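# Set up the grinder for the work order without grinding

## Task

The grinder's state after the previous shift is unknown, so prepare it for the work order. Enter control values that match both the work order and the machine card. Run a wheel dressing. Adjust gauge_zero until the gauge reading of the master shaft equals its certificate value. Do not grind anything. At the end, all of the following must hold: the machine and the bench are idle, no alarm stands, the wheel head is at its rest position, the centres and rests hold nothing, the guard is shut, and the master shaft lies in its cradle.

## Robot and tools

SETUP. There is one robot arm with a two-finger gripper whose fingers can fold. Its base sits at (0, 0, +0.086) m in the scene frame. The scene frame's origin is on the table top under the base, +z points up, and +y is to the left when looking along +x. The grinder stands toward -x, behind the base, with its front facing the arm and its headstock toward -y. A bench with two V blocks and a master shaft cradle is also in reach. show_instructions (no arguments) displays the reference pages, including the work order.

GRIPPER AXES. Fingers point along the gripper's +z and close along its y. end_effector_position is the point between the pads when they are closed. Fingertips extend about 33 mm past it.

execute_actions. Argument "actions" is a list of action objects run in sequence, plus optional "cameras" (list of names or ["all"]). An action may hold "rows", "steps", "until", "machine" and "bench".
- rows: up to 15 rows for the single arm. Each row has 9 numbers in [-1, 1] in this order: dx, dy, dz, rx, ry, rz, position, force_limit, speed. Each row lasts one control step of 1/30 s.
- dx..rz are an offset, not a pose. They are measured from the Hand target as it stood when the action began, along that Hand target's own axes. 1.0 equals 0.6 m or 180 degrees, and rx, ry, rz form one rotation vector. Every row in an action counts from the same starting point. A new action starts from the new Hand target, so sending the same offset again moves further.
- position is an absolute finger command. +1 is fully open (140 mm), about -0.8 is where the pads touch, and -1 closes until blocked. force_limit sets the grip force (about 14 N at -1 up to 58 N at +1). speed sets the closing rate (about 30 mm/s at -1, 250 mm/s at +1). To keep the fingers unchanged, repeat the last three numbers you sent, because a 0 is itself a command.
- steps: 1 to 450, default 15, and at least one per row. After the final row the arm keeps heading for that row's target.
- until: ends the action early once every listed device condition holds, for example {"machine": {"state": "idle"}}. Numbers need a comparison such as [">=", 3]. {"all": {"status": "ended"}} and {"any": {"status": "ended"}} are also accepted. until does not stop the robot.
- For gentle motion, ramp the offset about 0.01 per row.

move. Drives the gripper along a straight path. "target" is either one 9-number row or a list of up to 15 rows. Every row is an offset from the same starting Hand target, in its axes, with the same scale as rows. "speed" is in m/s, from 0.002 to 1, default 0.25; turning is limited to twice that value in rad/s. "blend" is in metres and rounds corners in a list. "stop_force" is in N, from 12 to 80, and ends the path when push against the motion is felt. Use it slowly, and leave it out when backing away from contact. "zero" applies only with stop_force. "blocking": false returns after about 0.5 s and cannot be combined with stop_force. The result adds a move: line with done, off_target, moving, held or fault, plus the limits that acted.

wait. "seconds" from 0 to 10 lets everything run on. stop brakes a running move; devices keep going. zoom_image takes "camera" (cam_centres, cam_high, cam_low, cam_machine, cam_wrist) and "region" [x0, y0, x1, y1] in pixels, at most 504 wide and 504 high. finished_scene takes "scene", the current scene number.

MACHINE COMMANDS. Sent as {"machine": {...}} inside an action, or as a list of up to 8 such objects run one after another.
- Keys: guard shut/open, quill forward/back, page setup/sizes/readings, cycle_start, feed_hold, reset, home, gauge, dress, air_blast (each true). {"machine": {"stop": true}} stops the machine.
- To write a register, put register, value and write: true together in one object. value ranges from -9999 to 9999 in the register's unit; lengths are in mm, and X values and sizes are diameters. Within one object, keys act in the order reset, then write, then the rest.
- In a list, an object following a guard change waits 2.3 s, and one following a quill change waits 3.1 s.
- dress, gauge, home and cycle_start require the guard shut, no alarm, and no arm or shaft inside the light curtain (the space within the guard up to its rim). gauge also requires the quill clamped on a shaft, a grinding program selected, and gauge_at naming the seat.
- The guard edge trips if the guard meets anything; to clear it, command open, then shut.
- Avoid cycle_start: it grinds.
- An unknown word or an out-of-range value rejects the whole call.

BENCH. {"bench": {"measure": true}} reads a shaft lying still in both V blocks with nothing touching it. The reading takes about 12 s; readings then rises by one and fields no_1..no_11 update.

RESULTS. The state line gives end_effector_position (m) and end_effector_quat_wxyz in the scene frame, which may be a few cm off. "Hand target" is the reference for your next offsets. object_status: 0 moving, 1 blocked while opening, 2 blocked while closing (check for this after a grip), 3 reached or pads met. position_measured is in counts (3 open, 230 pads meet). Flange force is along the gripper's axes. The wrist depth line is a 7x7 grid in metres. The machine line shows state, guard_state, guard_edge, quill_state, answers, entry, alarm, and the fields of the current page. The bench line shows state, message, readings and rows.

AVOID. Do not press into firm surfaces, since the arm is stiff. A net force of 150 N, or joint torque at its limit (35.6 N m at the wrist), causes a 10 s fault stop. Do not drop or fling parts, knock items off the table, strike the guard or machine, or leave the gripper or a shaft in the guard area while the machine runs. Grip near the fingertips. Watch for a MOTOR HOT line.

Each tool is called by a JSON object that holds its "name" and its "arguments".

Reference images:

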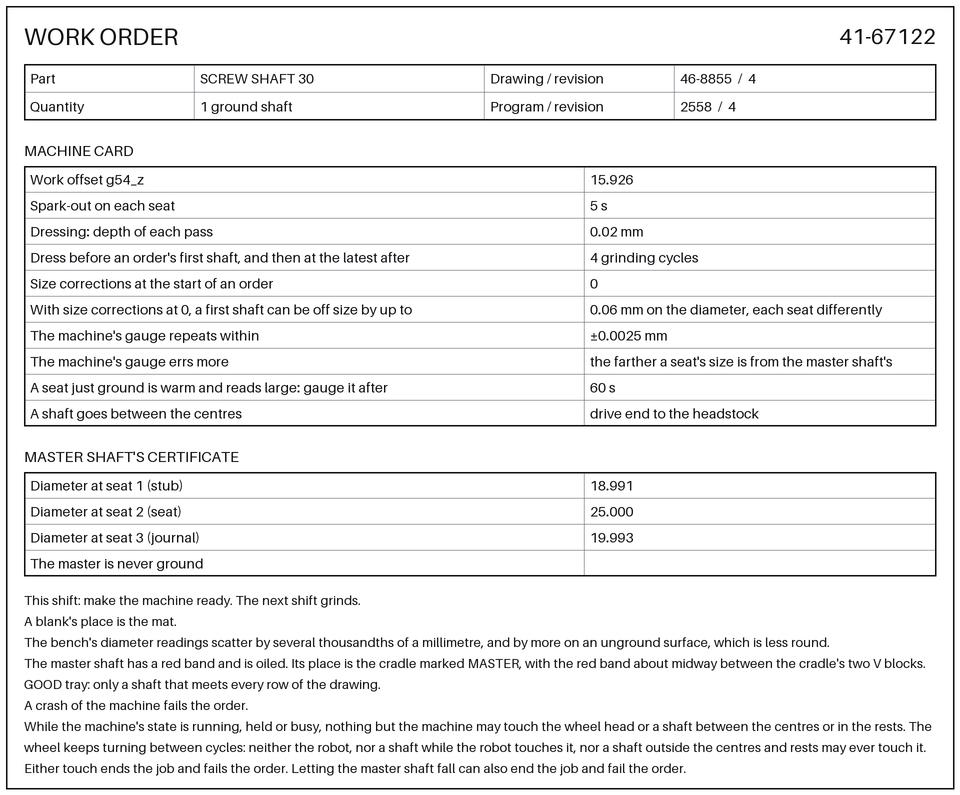

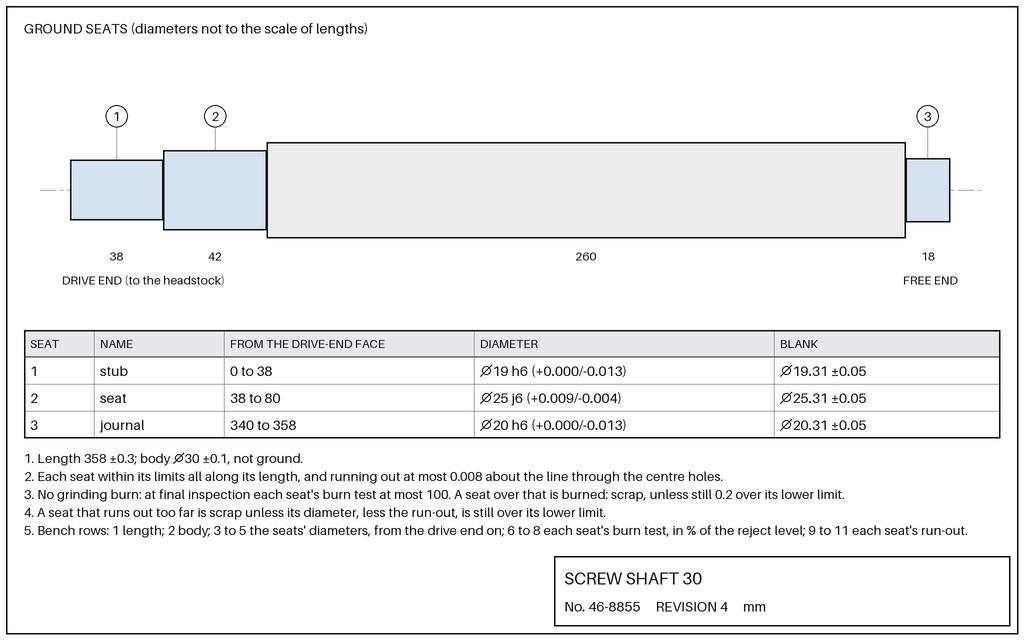

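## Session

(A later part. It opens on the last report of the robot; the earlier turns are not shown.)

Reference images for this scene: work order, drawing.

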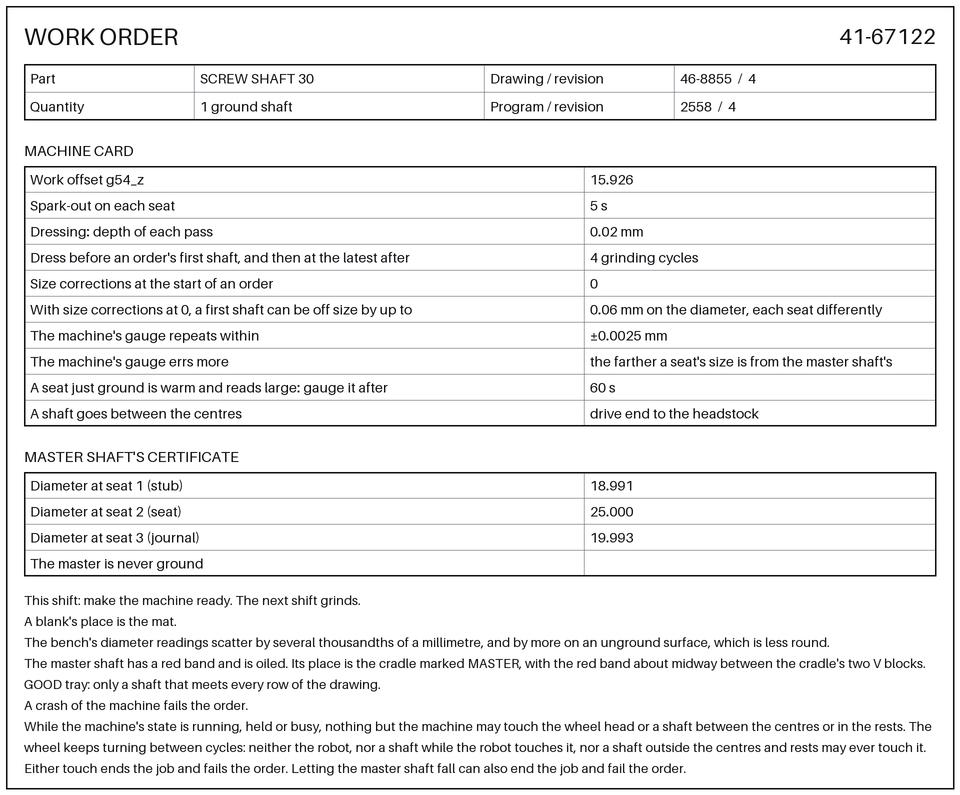

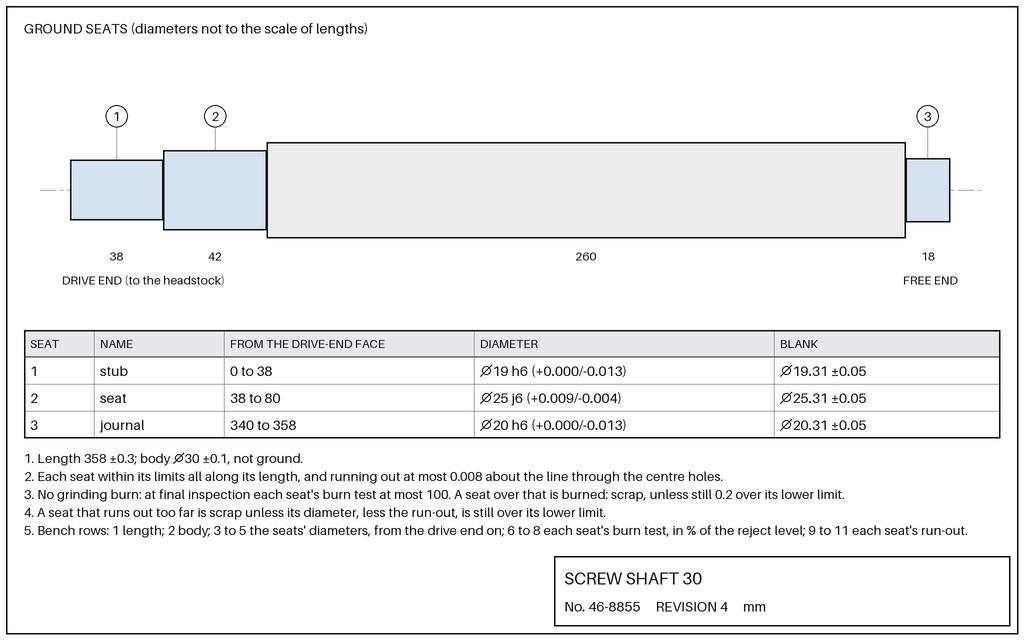

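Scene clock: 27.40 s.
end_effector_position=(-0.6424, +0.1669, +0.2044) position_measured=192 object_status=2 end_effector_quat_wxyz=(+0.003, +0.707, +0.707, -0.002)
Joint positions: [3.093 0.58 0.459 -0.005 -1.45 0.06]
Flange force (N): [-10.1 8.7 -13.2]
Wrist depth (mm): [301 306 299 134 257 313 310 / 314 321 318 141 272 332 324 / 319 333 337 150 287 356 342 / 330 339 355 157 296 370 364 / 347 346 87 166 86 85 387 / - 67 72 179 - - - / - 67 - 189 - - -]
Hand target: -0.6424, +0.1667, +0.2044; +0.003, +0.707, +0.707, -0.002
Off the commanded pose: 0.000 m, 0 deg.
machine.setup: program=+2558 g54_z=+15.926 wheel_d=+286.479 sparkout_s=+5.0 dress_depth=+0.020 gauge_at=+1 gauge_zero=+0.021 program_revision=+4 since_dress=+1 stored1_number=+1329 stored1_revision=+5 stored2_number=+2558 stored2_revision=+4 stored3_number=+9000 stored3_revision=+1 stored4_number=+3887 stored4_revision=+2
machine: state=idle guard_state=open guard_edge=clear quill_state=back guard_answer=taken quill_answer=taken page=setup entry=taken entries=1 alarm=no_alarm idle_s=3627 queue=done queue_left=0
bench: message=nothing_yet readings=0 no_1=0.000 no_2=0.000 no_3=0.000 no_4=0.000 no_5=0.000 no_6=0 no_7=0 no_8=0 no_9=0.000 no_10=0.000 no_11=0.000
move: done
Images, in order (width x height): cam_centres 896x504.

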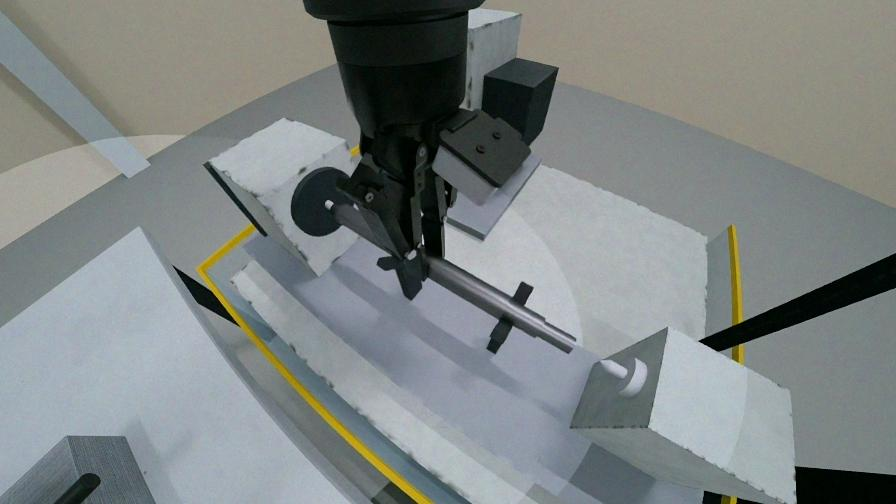

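{"name": "move", "arguments": {"target": [0,0,-0.0078,0,0.00833,0,-1,1,1], "speed": 0.01, "cameras": ["cam_centres"]}}

{"name": "zoom_image", "arguments": {"camera": "cam_centres", "region": [460, 250, 620, 370]}}

{"name": "zoom_image", "arguments": {"camera": "cam_centres", "region": [270, 150, 410, 270]}}

Scene clock: 29.50 s.
end_effector_position=(-0.6424, +0.1668, +0.2091) position_measured=192 object_status=2 end_effector_quat_wxyz=(-0.006, +0.707, +0.707, +0.007)
Joint positions: [3.108 0.572 0.45 0.021 -1.448 0.043]
Flange force (N): [-1.7 0.5 13.4]
Wrist depth (mm): [307 309 308 133 262 324 310 / 324 325 324 141 276 338 328 / 334 338 342 150 290 357 345 / 332 340 358 157 301 373 367 / 350 345 87 166 86 85 388 / - 67 72 180 - - - / - 67 - 193 - - -]
Hand target: -0.6424, +0.1668, +0.2091; -0.006, +0.707, +0.707, +0.007
Off the commanded pose: 0.000 m, 0 deg.
machine.setup: program=+2558 g54_z=+15.926 wheel_d=+286.479 sparkout_s=+5.0 dress_depth=+0.020 gauge_at=+1 gauge_zero=+0.021 program_revision=+4 since_dress=+1 stored1_number=+1329 stored1_revision=+5 stored2_number=+2558 stored2_revision=+4 stored3_number=+9000 stored3_revision=+1 stored4_number=+3887 stored4_revision=+2
machine: state=idle guard_state=open guard_edge=clear quill_state=back guard_answer=taken quill_answer=taken page=setup entry=taken entries=1 alarm=no_alarm idle_s=3629 queue=done queue_left=0
bench: message=nothing_yet readings=0 no_1=0.000 no_2=0.000 no_3=0.000 no_4=0.000 no_5=0.000 no_6=0 no_7=0 no_8=0 no_9=0.000 no_10=0.000 no_11=0.000
move: done
Images, in order (width x height): cam_centres 896x504.

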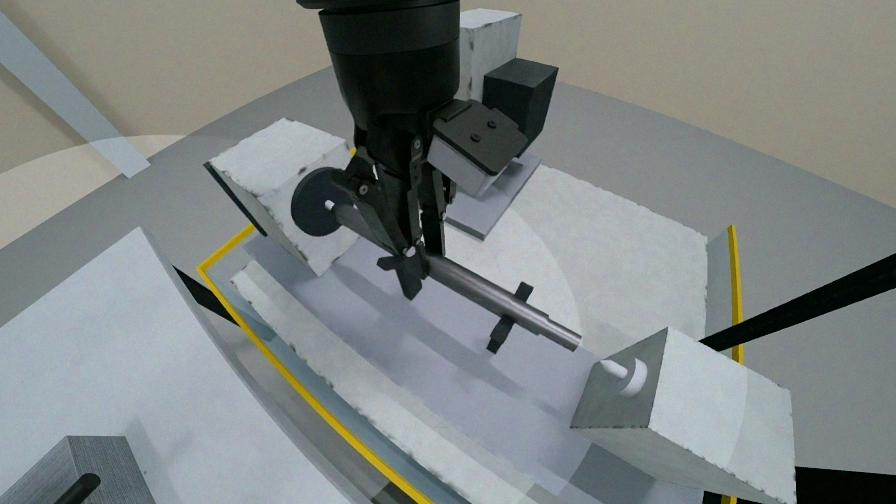

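Scaled by 3.150 from the camera's 896x504 image, which has a finer 1280x720 frame.

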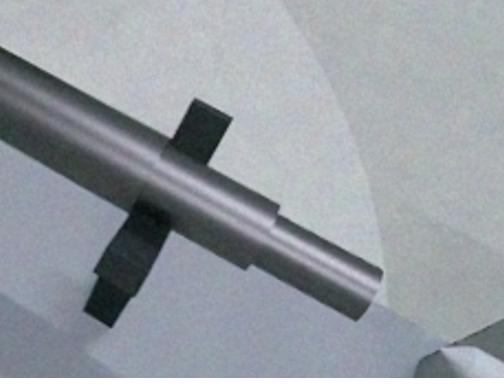

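Scaled by 3.600 from the camera's 896x504 image, which has a finer 1280x720 frame.

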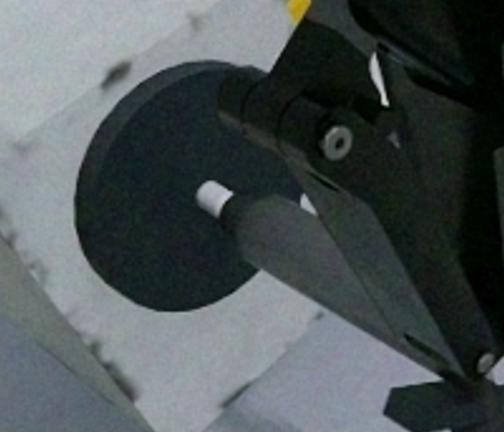

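{"name": "move", "arguments": {"target": [0.02,0,0,0,0,0,-1,1,1], "speed": 0.015, "stop_force": 20, "cameras": ["cam_centres"]}}

{"name": "zoom_image", "arguments": {"camera": "cam_centres", "region": [270, 150, 410, 270]}}

{"name": "zoom_image", "arguments": {"camera": "cam_centres", "region": [460, 250, 660, 410]}}

Scene clock: 31.17 s.
end_effector_position=(-0.6424, +0.1788, +0.2093) position_measured=192 object_status=2 end_effector_quat_wxyz=(-0.006, +0.707, +0.707, +0.007)
Joint positions: [3.089 0.58 0.463 0.021 -1.453 0.061]
Flange force (N): [-1.8 0.3 13.2]
Wrist depth (mm): [312 303 307 133 263 321 310 / 323 326 324 141 277 333 327 / 331 338 340 150 291 1026 346 / 334 343 360 157 301 373 366 / 352 346 87 166 86 85 387 / - 67 72 179 - - - / - 67 - 193 - - -]
Hand target: -0.6424, +0.1788, +0.2093; -0.006, +0.707, +0.707, +0.007
Off the commanded pose: 0.000 m, 0 deg.
machine.setup: program=+2558 g54_z=+15.926 wheel_d=+286.479 sparkout_s=+5.0 dress_depth=+0.020 gauge_at=+1 gauge_zero=+0.021 program_revision=+4 since_dress=+1 stored1_number=+1329 stored1_revision=+5 stored2_number=+2558 stored2_revision=+4 stored3_number=+9000 stored3_revision=+1 stored4_number=+3887 stored4_revision=+2
machine: state=idle guard_state=open guard_edge=clear quill_state=back guard_answer=taken quill_answer=taken page=setup entry=taken entries=1 alarm=no_alarm idle_s=3631 queue=done queue_left=0
bench: message=nothing_yet readings=0 no_1=0.000 no_2=0.000 no_3=0.000 no_4=0.000 no_5=0.000 no_6=0 no_7=0 no_8=0 no_9=0.000 no_10=0.000 no_11=0.000
move: done
Images, in order (width x height): cam_centres 896x504.

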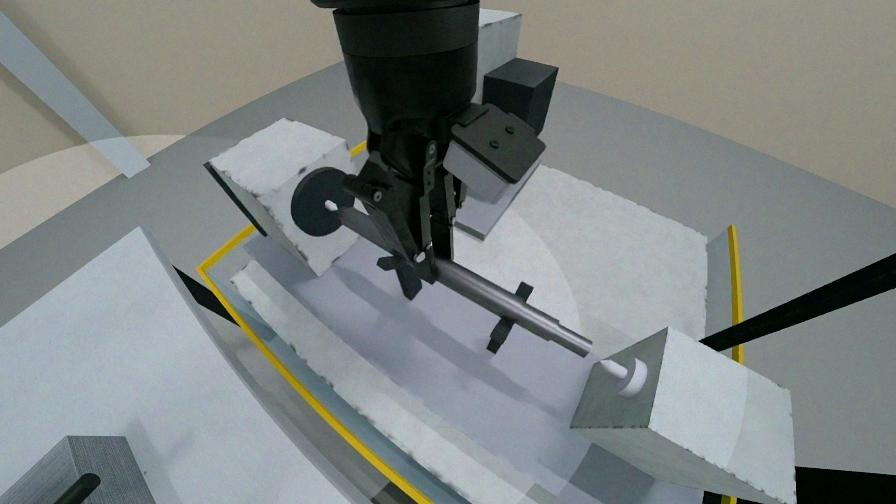

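Scaled by 3.600 from the camera's 896x504 image, which has a finer 1280x720 frame.

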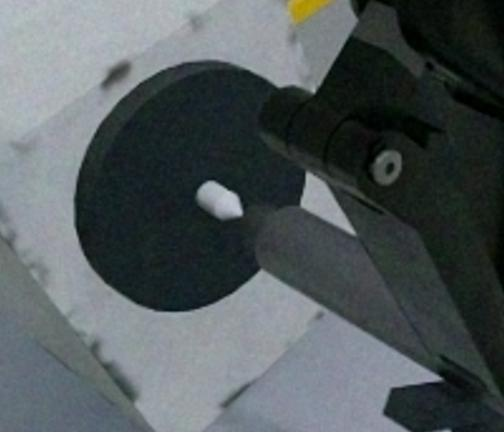

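Scaled by 2.520 from the camera's 896x504 image, which has a finer 1280x720 frame.

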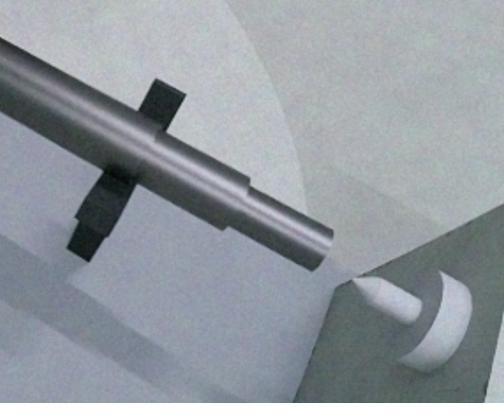

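{"name": "move", "arguments": {"target": [[0,0,-0.1,0,0,0,-1,1,1],[0,0,-0.35,0,-0.0058,0,-1,1,1]], "speed": [0.06,0.12], "blend": [0.03,0], "cameras": ["cam_machine","cam_wrist"]}}

Scene clock: 34.57 s.
end_effector_position=(-0.6427, +0.1750, +0.4192) position_measured=192 object_status=2 end_effector_quat_wxyz=(+0.000, +0.707, +0.707, +0.000)
Joint positions: [3.086 0.721 1.197 0.003 -2.047 0.068]
Flange force (N): no reading
Wrist depth (mm): [488 490 - 133 458 494 497 / - 476 522 141 516 523 537 / 512 526 544 149 501 561 546 / 413 543 561 157 134 598 579 / 374 417 87 166 86 85 563 / - 67 72 180 - - - / - 67 - 193 - - -]
Hand target: -0.6427, +0.1750, +0.4192; +0.000, +0.707, +0.707, +0.000
Off the commanded pose: 0.000 m, 0 deg.
machine.setup: program=+2558 g54_z=+15.926 wheel_d=+286.479 sparkout_s=+5.0 dress_depth=+0.020 gauge_at=+1 gauge_zero=+0.021 program_revision=+4 since_dress=+1 stored1_number=+1329 stored1_revision=+5 stored2_number=+2558 stored2_revision=+4 stored3_number=+9000 stored3_revision=+1 stored4_number=+3887 stored4_revision=+2
machine: state=idle guard_state=open guard_edge=clear quill_state=back guard_answer=taken quill_answer=taken page=setup entry=taken entries=1 alarm=no_alarm idle_s=3634 queue=done queue_left=0
bench: message=nothing_yet readings=0 no_1=0.000 no_2=0.000 no_3=0.000 no_4=0.000 no_5=0.000 no_6=0 no_7=0 no_8=0 no_9=0.000 no_10=0.000 no_11=0.000
move: done
Images, in order (width x height): cam_machine 896x504, cam_wrist 896x504.

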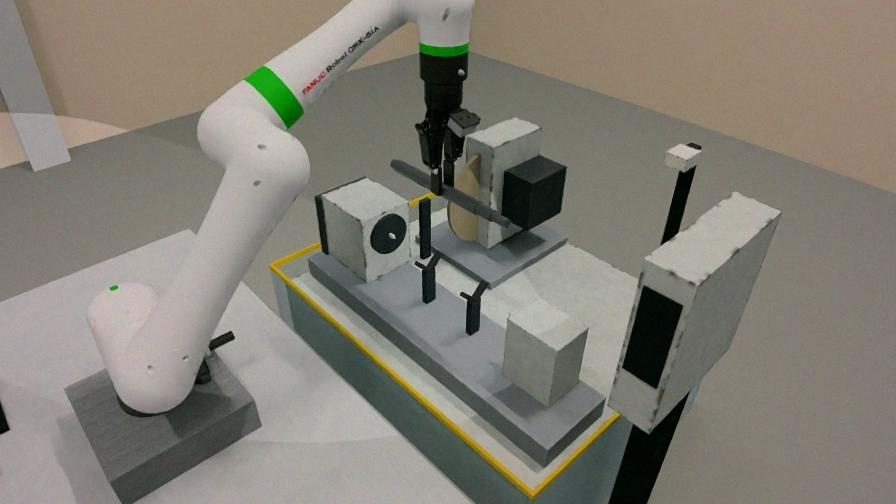

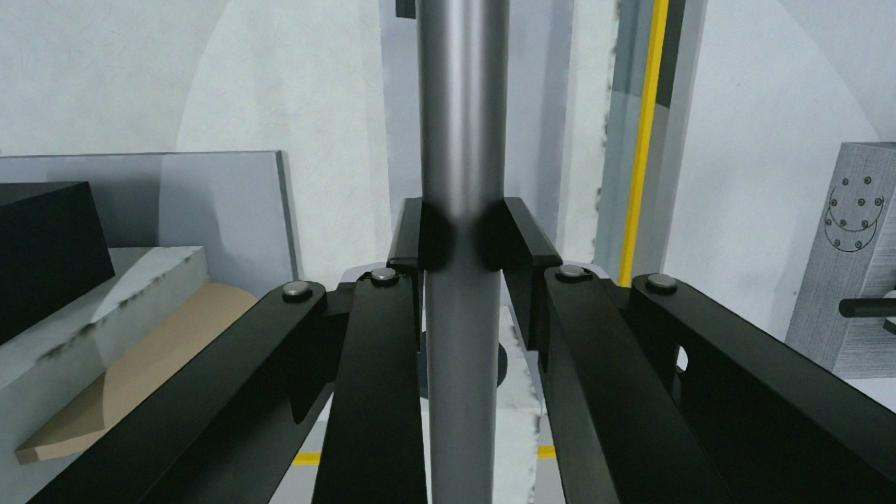

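{"name": "move", "arguments": {"target": [0.208,0.6545,-0.168,0,0,0.083,-1,1,1], "speed": 0.25}}

{"name": "execute_actions", "arguments": {"actions": [{"machine":[{"guard":"shut","page":"setup"},{"air_blast":true},{"dress":true}],"steps":3}]}}

{"name": "move", "arguments": {"target": [[0.327,0.258,-0.05,0,0,0.167,-1,1,1],[0.2455,0.9165,0.035,0,0,0.389,-1,1,1]], "speed": 0.2, "blend": [0.1,0]}}

Scene clock: 37.07 s.
end_effector_position=(-0.2501, +0.3000, +0.5205) position_measured=192 object_status=2 end_effector_quat_wxyz=(+0.000, +0.793, +0.609, +0.000)
Joint positions: [2.621 -0.039 0.436 0.003 -2.045 0.273]
Flange force (N): [-1.8 0.0 14.9]
Wrist depth (mm): [457 538 579 133 581 585 580 / 445 559 619 141 610 619 619 / 588 581 618 150 634 576 373 / - 619 629 157 588 580 363 / 726 - 87 166 86 85 373 / - 67 72 180 - - - / - 67 - 193 - - -]
Hand target: -0.2502, +0.3000, +0.5205; +0.000, +0.793, +0.609, +0.000
Off the commanded pose: 0.000 m, 0 deg.
machine.setup: program=+2558 g54_z=+15.926 wheel_d=+286.479 sparkout_s=+5.0 dress_depth=+0.020 gauge_at=+1 gauge_zero=+0.021 program_revision=+4 since_dress=+1 stored1_number=+1329 stored1_revision=+5 stored2_number=+2558 stored2_revision=+4 stored3_number=+9000 stored3_revision=+1 stored4_number=+3887 stored4_revision=+2
machine: state=idle guard_state=open guard_edge=clear quill_state=back guard_answer=taken quill_answer=taken page=setup entry=taken entries=1 alarm=no_alarm idle_s=3637 queue=done queue_left=0
bench: message=nothing_yet readings=0 no_1=0.000 no_2=0.000 no_3=0.000 no_4=0.000 no_5=0.000 no_6=0 no_7=0 no_8=0 no_9=0.000 no_10=0.000 no_11=0.000
move: done

Scene clock: 37.37 s.
end_effector_position=(-0.2502, +0.3000, +0.5205) position_measured=192 object_status=2 end_effector_quat_wxyz=(+0.000, +0.793, +0.609, +0.000)
Joint positions: [2.621 -0.038 0.437 0.003 -2.045 0.273]
Flange force (N): [-1.6 -1.1 13.1]
Wrist depth (mm): [457 537 707 133 564 600 579 / 440 560 613 141 615 616 581 / 592 583 613 149 632 576 374 / 674 619 624 157 584 583 363 / 703 - 87 166 86 85 372 / - 67 72 180 - - - / - 67 - 193 - - -]
Hand target: -0.2502, +0.3000, +0.5205; +0.000, +0.793, +0.609, +0.000
Tool commands: gripper/position=-1.0 gripper/force_limit=+1.0 gripper/speed=+1.0
Off the commanded pose: 0.000 m, 0 deg.
machine.setup: program=+2558 g54_z=+15.926 wheel_d=+286.479 sparkout_s=+5.0 dress_depth=+0.020 gauge_at=+1 gauge_zero=+0.021 program_revision=+4 since_dress=+1 stored1_number=+1329 stored1_revision=+5 stored2_number=+2558 stored2_revision=+4 stored3_number=+9000 stored3_revision=+1 stored4_number=+3887 stored4_revision=+2
machine: state=idle guard_state=between guard_edge=clear quill_state=back guard_answer=taken quill_answer=taken page=setup entry=taken entries=1 alarm=no_alarm idle_s=3637 queue=running queue_left=2
bench: message=nothing_yet readings=0 no_1=0.000 no_2=0.000 no_3=0.000 no_4=0.000 no_5=0.000 no_6=0 no_7=0 no_8=0 no_9=0.000 no_10=0.000 no_11=0.000

Scene clock: 41.07 s.
end_effector_position=(+0.3191, +0.3010, +0.5001) position_measured=192 object_status=2 end_effector_quat_wxyz=(+0.000, +0.999, +0.044, +0.001)
Joint positions: [1.065 0.062 0.486 -0.001 -1.992 0.605]
Flange force (N): [-2.6 -1.8 12.7]
Wrist depth (mm): [1197 549 555 133 552 560 557 / 1233 580 584 141 590 595 594 / 1291 613 610 149 624 631 644 / 1370 659 652 157 649 663 678 / 1434 676 87 166 86 85 402 / - 67 72 180 - - - / - 67 - 193 - - -]
Hand target: +0.3192, +0.3009, +0.5001; +0.000, +0.999, +0.044, +0.001
Off the commanded pose: 0.000 m, 0 deg.
machine.setup: program=+2558 g54_z=+15.926 wheel_d=+286.479 sparkout_s=+5.0 dress_depth=+0.020 gauge_at=+1 gauge_zero=+0.021 program_revision=+4 since_dress=+1 stored1_number=+1329 stored1_revision=+5 stored2_number=+2558 stored2_revision=+4 stored3_number=+9000 stored3_revision=+1 stored4_number=+3887 stored4_revision=+2
machine: state=busy guard_state=shut guard_edge=clear quill_state=back guard_answer=taken quill_answer=taken page=setup entry=taken entries=2 alarm=no_alarm idle_s=3641 queue=running queue_left=1
bench: message=nothing_yet readings=0 no_1=0.000 no_2=0.000 no_3=0.000 no_4=0.000 no_5=0.000 no_6=0 no_7=0 no_8=0 no_9=0.000 no_10=0.000 no_11=0.000
move: done

{"name": "move", "arguments": {"target": [[0.1147,0.596,0.083,0,0,0.25,-1,1,1],[0.1324,0.984,0.133,0,0,0.5556,-1,1,1]], "speed": 0.2, "blend": [0.1,0], "cameras": ["cam_wrist","cam_high","cam_low"]}}

Scene clock: 46.53 s.
end_effector_position=(+0.4506, -0.2801, +0.4205) position_measured=192 object_status=2 end_effector_quat_wxyz=(+0.000, +0.676, -0.737, +0.000)
Joint positions: [-0.301 0.244 0.496 -0.003 -1.823 0.226]
Flange force (N): [-1.1 -0.2 13.0]
Wrist depth (mm): [480 485 481 133 482 495 498 / 506 504 509 141 510 522 525 / 537 540 538 150 545 552 556 / 563 565 559 157 568 549 507 / 600 590 87 166 86 85 492 / - 67 72 180 - - - / - 67 - 193 - - -]
Hand target: +0.4506, -0.2801, +0.4205; +0.000, +0.676, -0.737, +0.000
Off the commanded pose: 0.000 m, 0 deg.
machine.setup: program=+2558 g54_z=+15.926 wheel_d=+286.479 sparkout_s=+5.0 dress_depth=+0.020 gauge_at=+1 gauge_zero=+0.021 program_revision=+4 since_dress=+1 stored1_number=+1329 stored1_revision=+5 stored2_number=+2558 stored2_revision=+4 stored3_number=+9000 stored3_revision=+1 stored4_number=+3887 stored4_revision=+2
machine: state=running guard_state=shut guard_edge=clear quill_state=back guard_answer=taken quill_answer=taken page=setup entry=taken entries=3 alarm=no_alarm idle_s=3646 queue=running queue_left=0
bench: message=nothing_yet readings=0 no_1=0.000 no_2=0.000 no_3=0.000 no_4=0.000 no_5=0.000 no_6=0 no_7=0 no_8=0 no_9=0.000 no_10=0.000 no_11=0.000
move: done
Images, in order (width x height): cam_high 896x504, cam_low 896x504, cam_wrist 896x504.

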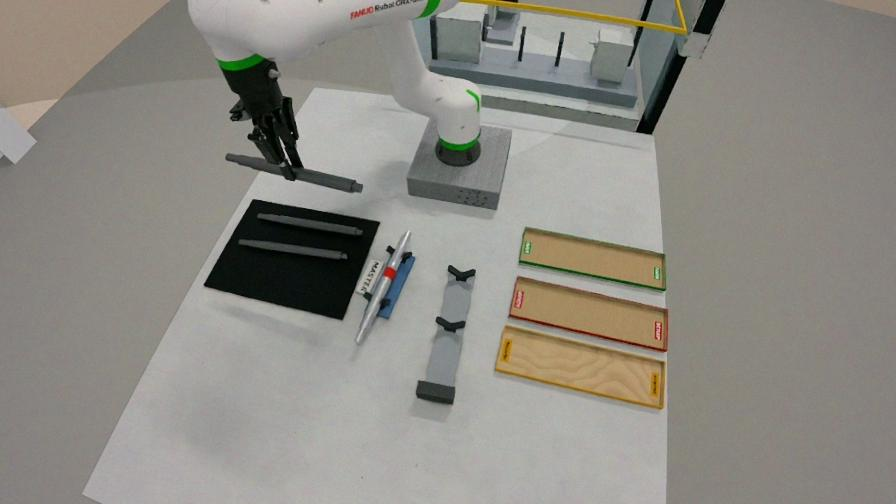

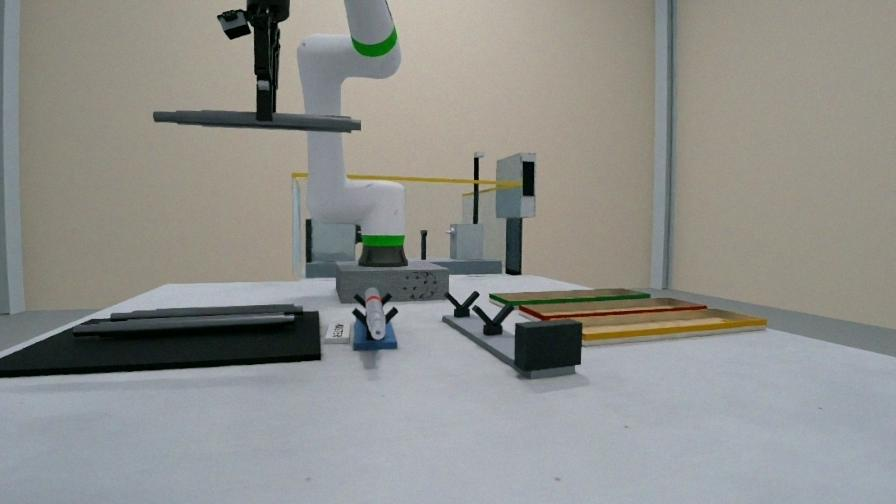

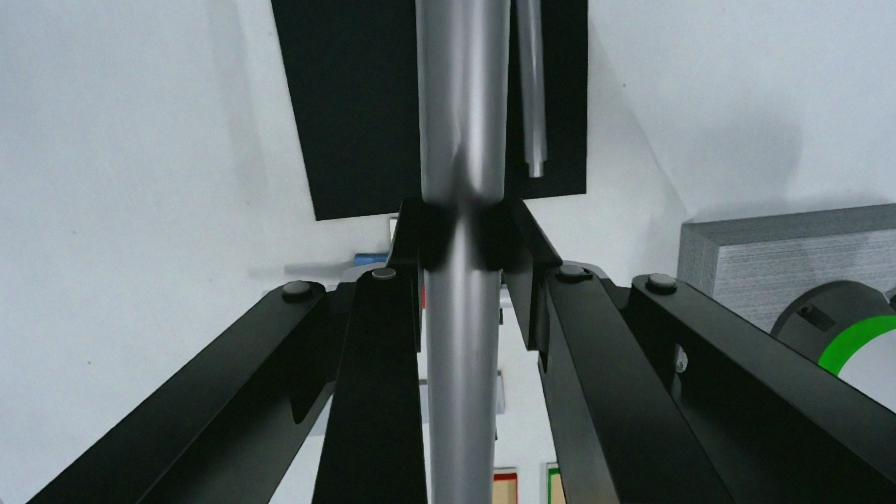

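{"name": "move", "arguments": {"target": [[0.1842,-0.1907,0.2,0,0.0067,-0.0278,-1,1,1],[0.1842,-0.1907,0.45,0,0.0067,-0.0278,-1,1,1]], "speed": [0.2,0.12], "blend": [0.04,0], "cameras": ["cam_wrist","cam_high","cam_low"]}}

{"name": "zoom_image", "arguments": {"camera": "cam_low", "region": [0, 140, 420, 390]}}

Scene clock: 50.33 s.
end_effector_position=(+0.5554, -0.4001, +0.1506) position_measured=192 object_status=2 end_effector_quat_wxyz=(+0.007, +0.708, -0.707, +0.007)
Joint positions: [-0.414 0.651 0.43 0.017 -1.343 0.422]
Flange force (N): [-1.1 -0.7 13.2]
Wrist depth (mm): [248 249 248 133 243 246 235 / 260 262 260 141 255 259 252 / 274 276 274 150 269 272 270 / 288 291 290 157 260 287 290 / 305 301 87 166 86 85 314 / - 67 72 180 - - - / - 67 - 193 - - -]
Hand target: +0.5554, -0.4001, +0.1506; +0.007, +0.708, -0.707, +0.008
Off the commanded pose: 0.000 m, 0 deg.
machine.setup: program=+2558 g54_z=+15.926 wheel_d=+286.479 sparkout_s=+5.0 dress_depth=+0.020 gauge_at=+1 gauge_zero=+0.021 program_revision=+4 since_dress=+1 stored1_number=+1329 stored1_revision=+5 stored2_number=+2558 stored2_revision=+4 stored3_number=+9000 stored3_revision=+1 stored4_number=+3887 stored4_revision=+2
machine: state=running guard_state=shut guard_edge=clear quill_state=back guard_answer=taken quill_answer=taken page=setup entry=taken entries=3 alarm=no_alarm idle_s=3650 queue=running queue_left=0
bench: message=nothing_yet readings=0 no_1=0.000 no_2=0.000 no_3=0.000 no_4=0.000 no_5=0.000 no_6=0 no_7=0 no_8=0 no_9=0.000 no_10=0.000 no_11=0.000
move: done
Images, in order (width x height): cam_high 896x504, cam_low 896x504, cam_wrist 896x504.

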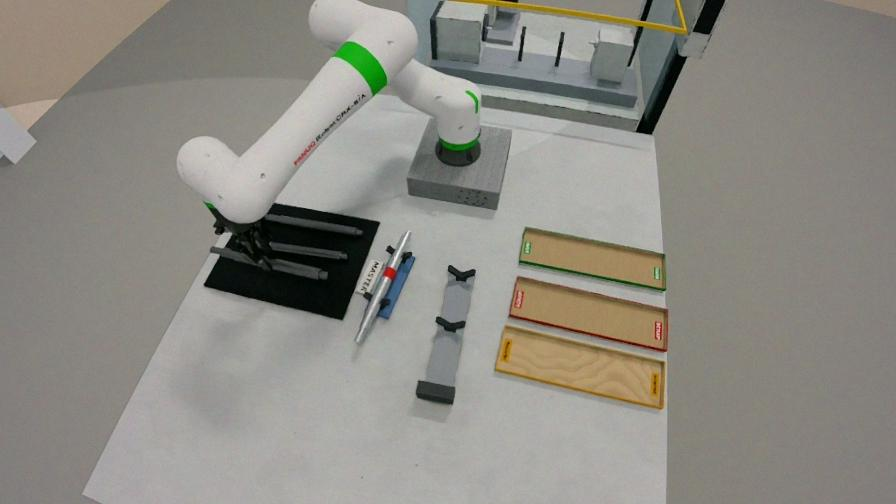

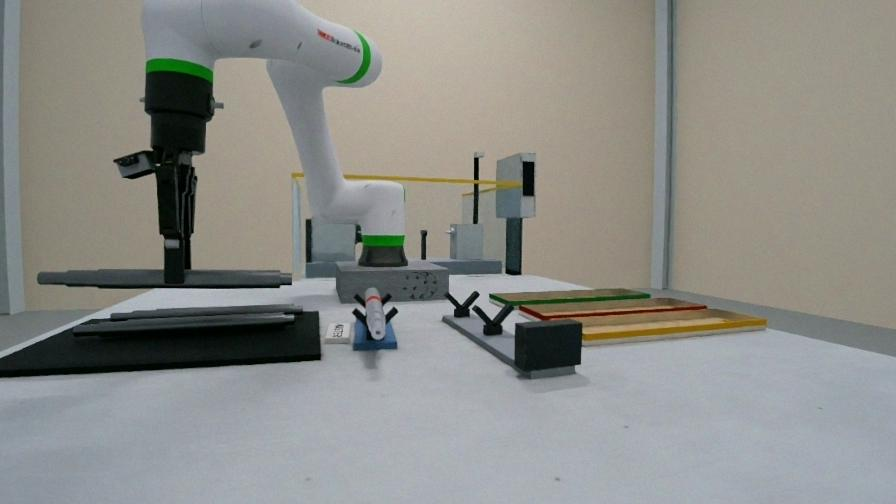

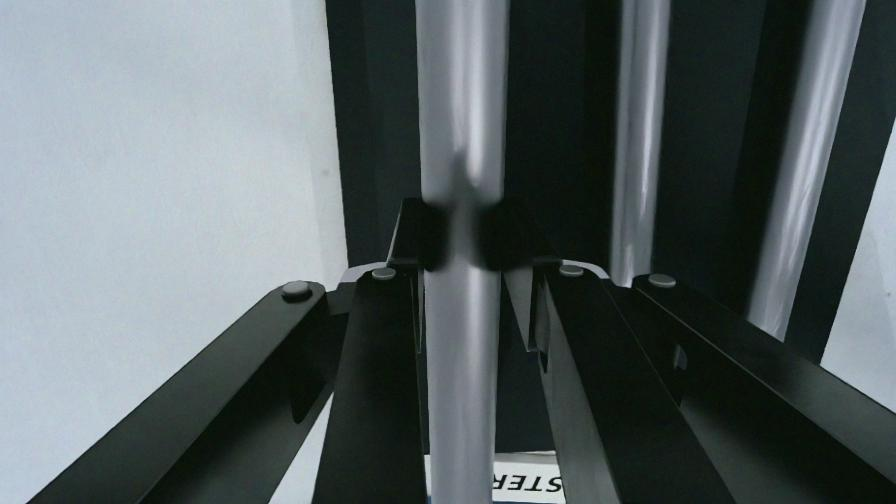

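Scaled by 1.200 from the camera's 896x504 image, which has a finer 1280x720 frame.

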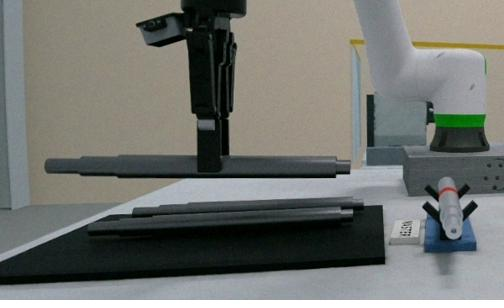

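{"name": "move", "arguments": {"target": [0,0,0.07,0,0,0,-1,1,1], "speed": 0.08}}

{"name": "move", "arguments": {"target": [0,0,0.1,0,0,0,-1,1,1], "speed": 0.012, "stop_force": 12, "cameras": ["cam_low","cam_wrist"]}}

{"name": "zoom_image", "arguments": {"camera": "cam_low", "region": [0, 140, 420, 390]}}

Scene clock: 51.73 s.
end_effector_position=(+0.5554, -0.4010, +0.1086) position_measured=192 object_status=2 end_effector_quat_wxyz=(+0.007, +0.708, -0.707, +0.007)
Joint positions: [-0.415 0.68 0.377 0.018 -1.26 0.422]
Flange force (N): [-1.6 0.1 13.1]
Wrist depth (mm): [211 212 209 133 208 194 208 / 222 223 220 141 219 201 218 / 234 235 232 150 230 227 218 / 247 248 247 157 238 243 229 / 261 257 87 166 86 85 243 / - 67 72 179 - - - / - 67 - 193 - - -]
Hand target: +0.5554, -0.4010, +0.1086; +0.007, +0.708, -0.707, +0.008
Off the commanded pose: 0.000 m, 0 deg.
machine.setup: program=+2558 g54_z=+15.926 wheel_d=+286.479 sparkout_s=+5.0 dress_depth=+0.020 gauge_at=+1 gauge_zero=+0.021 program_revision=+4 since_dress=+1 stored1_number=+1329 stored1_revision=+5 stored2_number=+2558 stored2_revision=+4 stored3_number=+9000 stored3_revision=+1 stored4_number=+3887 stored4_revision=+2
machine: state=running guard_state=shut guard_edge=clear quill_state=back guard_answer=taken quill_answer=taken page=setup entry=taken entries=3 alarm=no_alarm idle_s=3651 queue=running queue_left=0
bench: message=nothing_yet readings=0 no_1=0.000 no_2=0.000 no_3=0.000 no_4=0.000 no_5=0.000 no_6=0 no_7=0 no_8=0 no_9=0.000 no_10=0.000 no_11=0.000
move: done

Scene clock: 56.80 s.
end_effector_position=(+0.5554, -0.4022, +0.0549) position_measured=192 object_status=2 end_effector_quat_wxyz=(+0.007, +0.708, -0.707, +0.008)
Joint positions: [-0.416 0.73 0.325 0.018 -1.159 0.421]
Flange force (N): [-0.4 2.9 -9.1]
Wrist depth (mm): [164 166 158 136 159 157 159 / 173 174 167 143 168 159 169 / 182 183 177 151 178 162 180 / 192 193 185 157 183 165 191 / 203 200 87 165 86 85 202 / - 67 72 178 - - - / - 67 - 188 - - -]
Hand target: +0.5554, -0.4022, +0.0549; +0.007, +0.708, -0.707, +0.008 (not the last commanded pose)
Off the commanded pose: 0.006 m, 0 deg.
machine.setup: program=+2558 g54_z=+15.926 wheel_d=+286.479 sparkout_s=+5.0 dress_depth=+0.020 gauge_at=+1 gauge_zero=+0.021 program_revision=+4 since_dress=+1 stored1_number=+1329 stored1_revision=+5 stored2_number=+2558 stored2_revision=+4 stored3_number=+9000 stored3_revision=+1 stored4_number=+3887 stored4_revision=+2
machine: state=running guard_state=shut guard_edge=clear quill_state=back guard_answer=taken quill_answer=taken page=setup entry=taken entries=3 alarm=no_alarm idle_s=3656 queue=running queue_left=0
bench: message=nothing_yet readings=0 no_1=0.000 no_2=0.000 no_3=0.000 no_4=0.000 no_5=0.000 no_6=0 no_7=0 no_8=0 no_9=0.000 no_10=0.000 no_11=0.000
move: contact
Images, in order (width x height): cam_low 896x504, cam_wrist 896x504.

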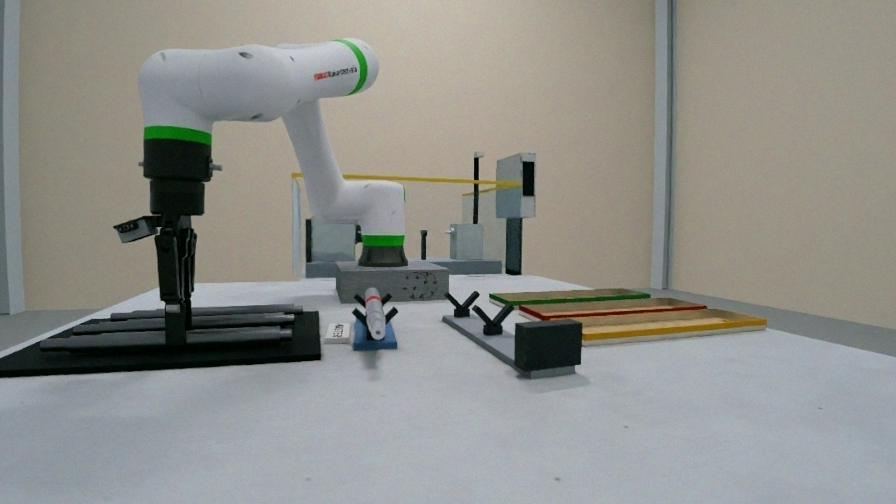

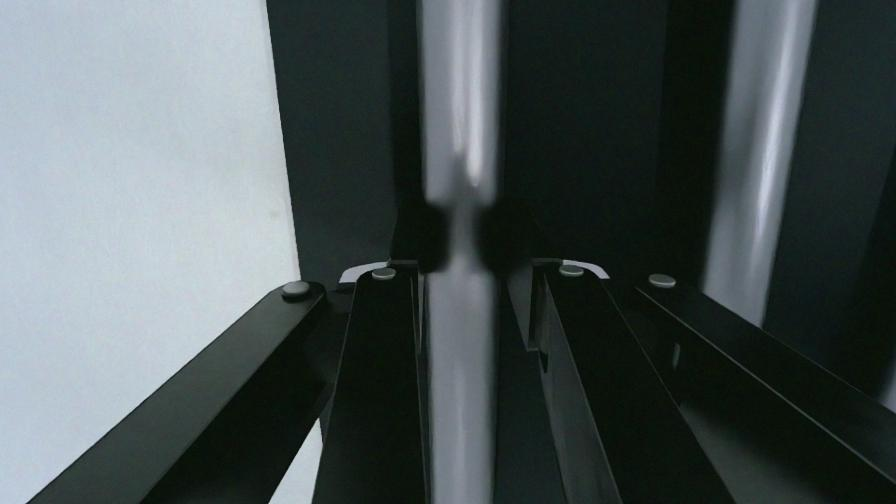

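Scaled by 1.200 from the camera's 896x504 image, which has a finer 1280x720 frame.

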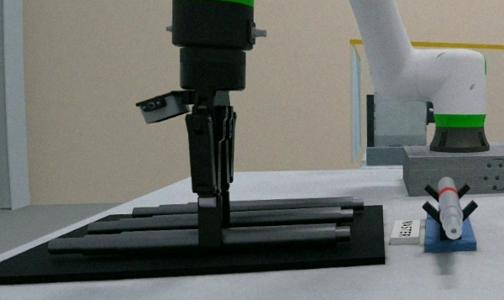

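{"name": "execute_actions", "arguments": {"actions": [{"rows":[[0,0,0,0,0,0,-0.2,1,-1]],"steps":50}]}}

{"name": "move", "arguments": {"target": [[0,0,-0.1,0,0,0,-0.2,1,-1],[0,0,-0.45,0,-0.0067,0,-0.2,1,-1]], "speed": [0.06,0.15], "blend": [0.03,0], "cameras": ["cam_low","cam_wrist","cam_high"]}}

Scene clock: 58.97 s.
end_effector_position=(+0.5554, -0.4022, +0.0548) position_measured=154 object_status=3 end_effector_quat_wxyz=(+0.007, +0.708, -0.707, +0.008)
Joint positions: [-0.416 0.73 0.325 0.018 -1.159 0.421]
Flange force (N): [-1.3 0.3 -4.3]
Wrist depth (mm): [164 166 158 135 160 157 159 / 173 174 166 142 168 160 169 / 182 183 177 152 177 162 179 / 192 193 182 158 151 162 191 / 203 83 93 171 115 84 200 / - 70 69 182 - 75 - / - - - 217 - - -]
Hand target: +0.5554, -0.4022, +0.0549; +0.007, +0.708, -0.707, +0.008
Off the commanded pose: 0.000 m, 0 deg.
machine.setup: program=+2558 g54_z=+15.926 wheel_d=+286.479 sparkout_s=+5.0 dress_depth=+0.020 gauge_at=+1 gauge_zero=+0.021 program_revision=+4 since_dress=+1 stored1_number=+1329 stored1_revision=+5 stored2_number=+2558 stored2_revision=+4 stored3_number=+9000 stored3_revision=+1 stored4_number=+3887 stored4_revision=+2
machine: state=running guard_state=shut guard_edge=clear quill_state=back guard_answer=taken quill_answer=taken page=setup entry=taken entries=3 alarm=no_alarm idle_s=3658 queue=running queue_left=0
bench: message=nothing_yet readings=0 no_1=0.000 no_2=0.000 no_3=0.000 no_4=0.000 no_5=0.000 no_6=0 no_7=0 no_8=0 no_9=0.000 no_10=0.000 no_11=0.000

Scene clock: 61.77 s.
end_effector_position=(+0.5554, -0.3964, +0.3248) position_measured=154 object_status=3 end_effector_quat_wxyz=(+0.000, +0.708, -0.707, +0.000)
Joint positions: [-0.419 0.653 0.848 -0.002 -1.767 0.431]
Flange force (N): [-0.9 -0.7 -4.1]
Wrist depth (mm): [398 399 404 393 394 399 412 / 417 422 424 416 421 422 436 / 441 445 448 439 448 449 461 / 471 468 463 463 134 478 492 / 491 82 93 499 110 84 519 / - 70 - 525 - 75 - / - - - 585 - - -]
Hand target: +0.5554, -0.3965, +0.3248; +0.000, +0.708, -0.707, +0.000
Off the commanded pose: 0.000 m, 0 deg.
machine.setup: program=+2558 g54_z=+15.926 wheel_d=+286.479 sparkout_s=+5.0 dress_depth=+0.020 gauge_at=+1 gauge_zero=+0.021 program_revision=+4 since_dress=+1 stored1_number=+1329 stored1_revision=+5 stored2_number=+2558 stored2_revision=+4 stored3_number=+9000 stored3_revision=+1 stored4_number=+3887 stored4_revision=+2
machine: state=running guard_state=shut guard_edge=clear quill_state=back guard_answer=taken quill_answer=taken page=setup entry=taken entries=3 alarm=no_alarm idle_s=3661 queue=running queue_left=0
bench: message=nothing_yet readings=0 no_1=0.000 no_2=0.000 no_3=0.000 no_4=0.000 no_5=0.000 no_6=0 no_7=0 no_8=0 no_9=0.000 no_10=0.000 no_11=0.000
move: done
Images, in order (width x height): cam_high 896x504, cam_low 896x504, cam_wrist 896x504.

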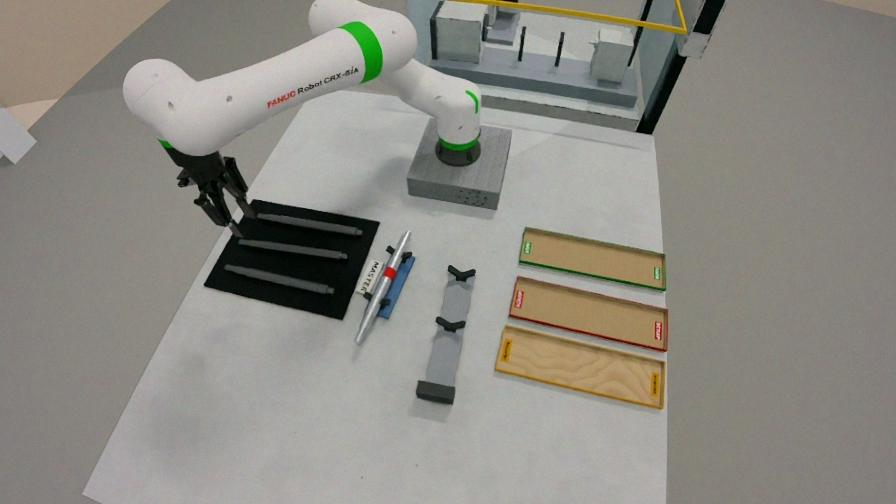

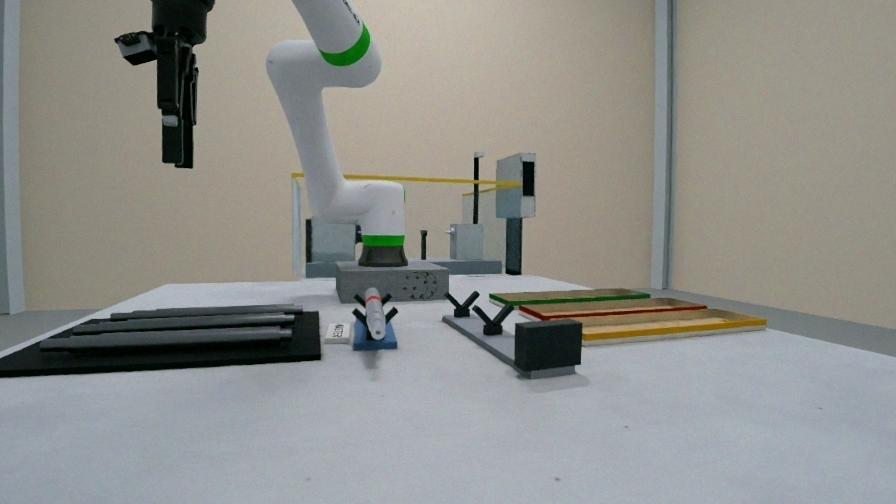

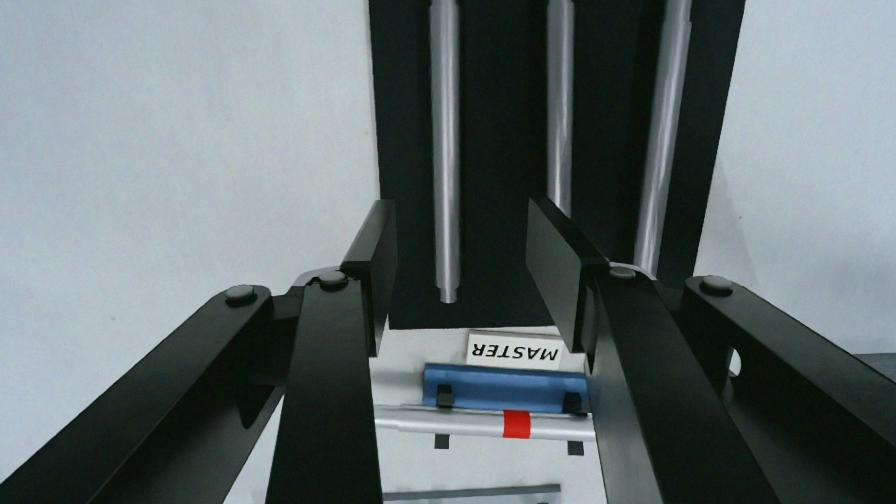

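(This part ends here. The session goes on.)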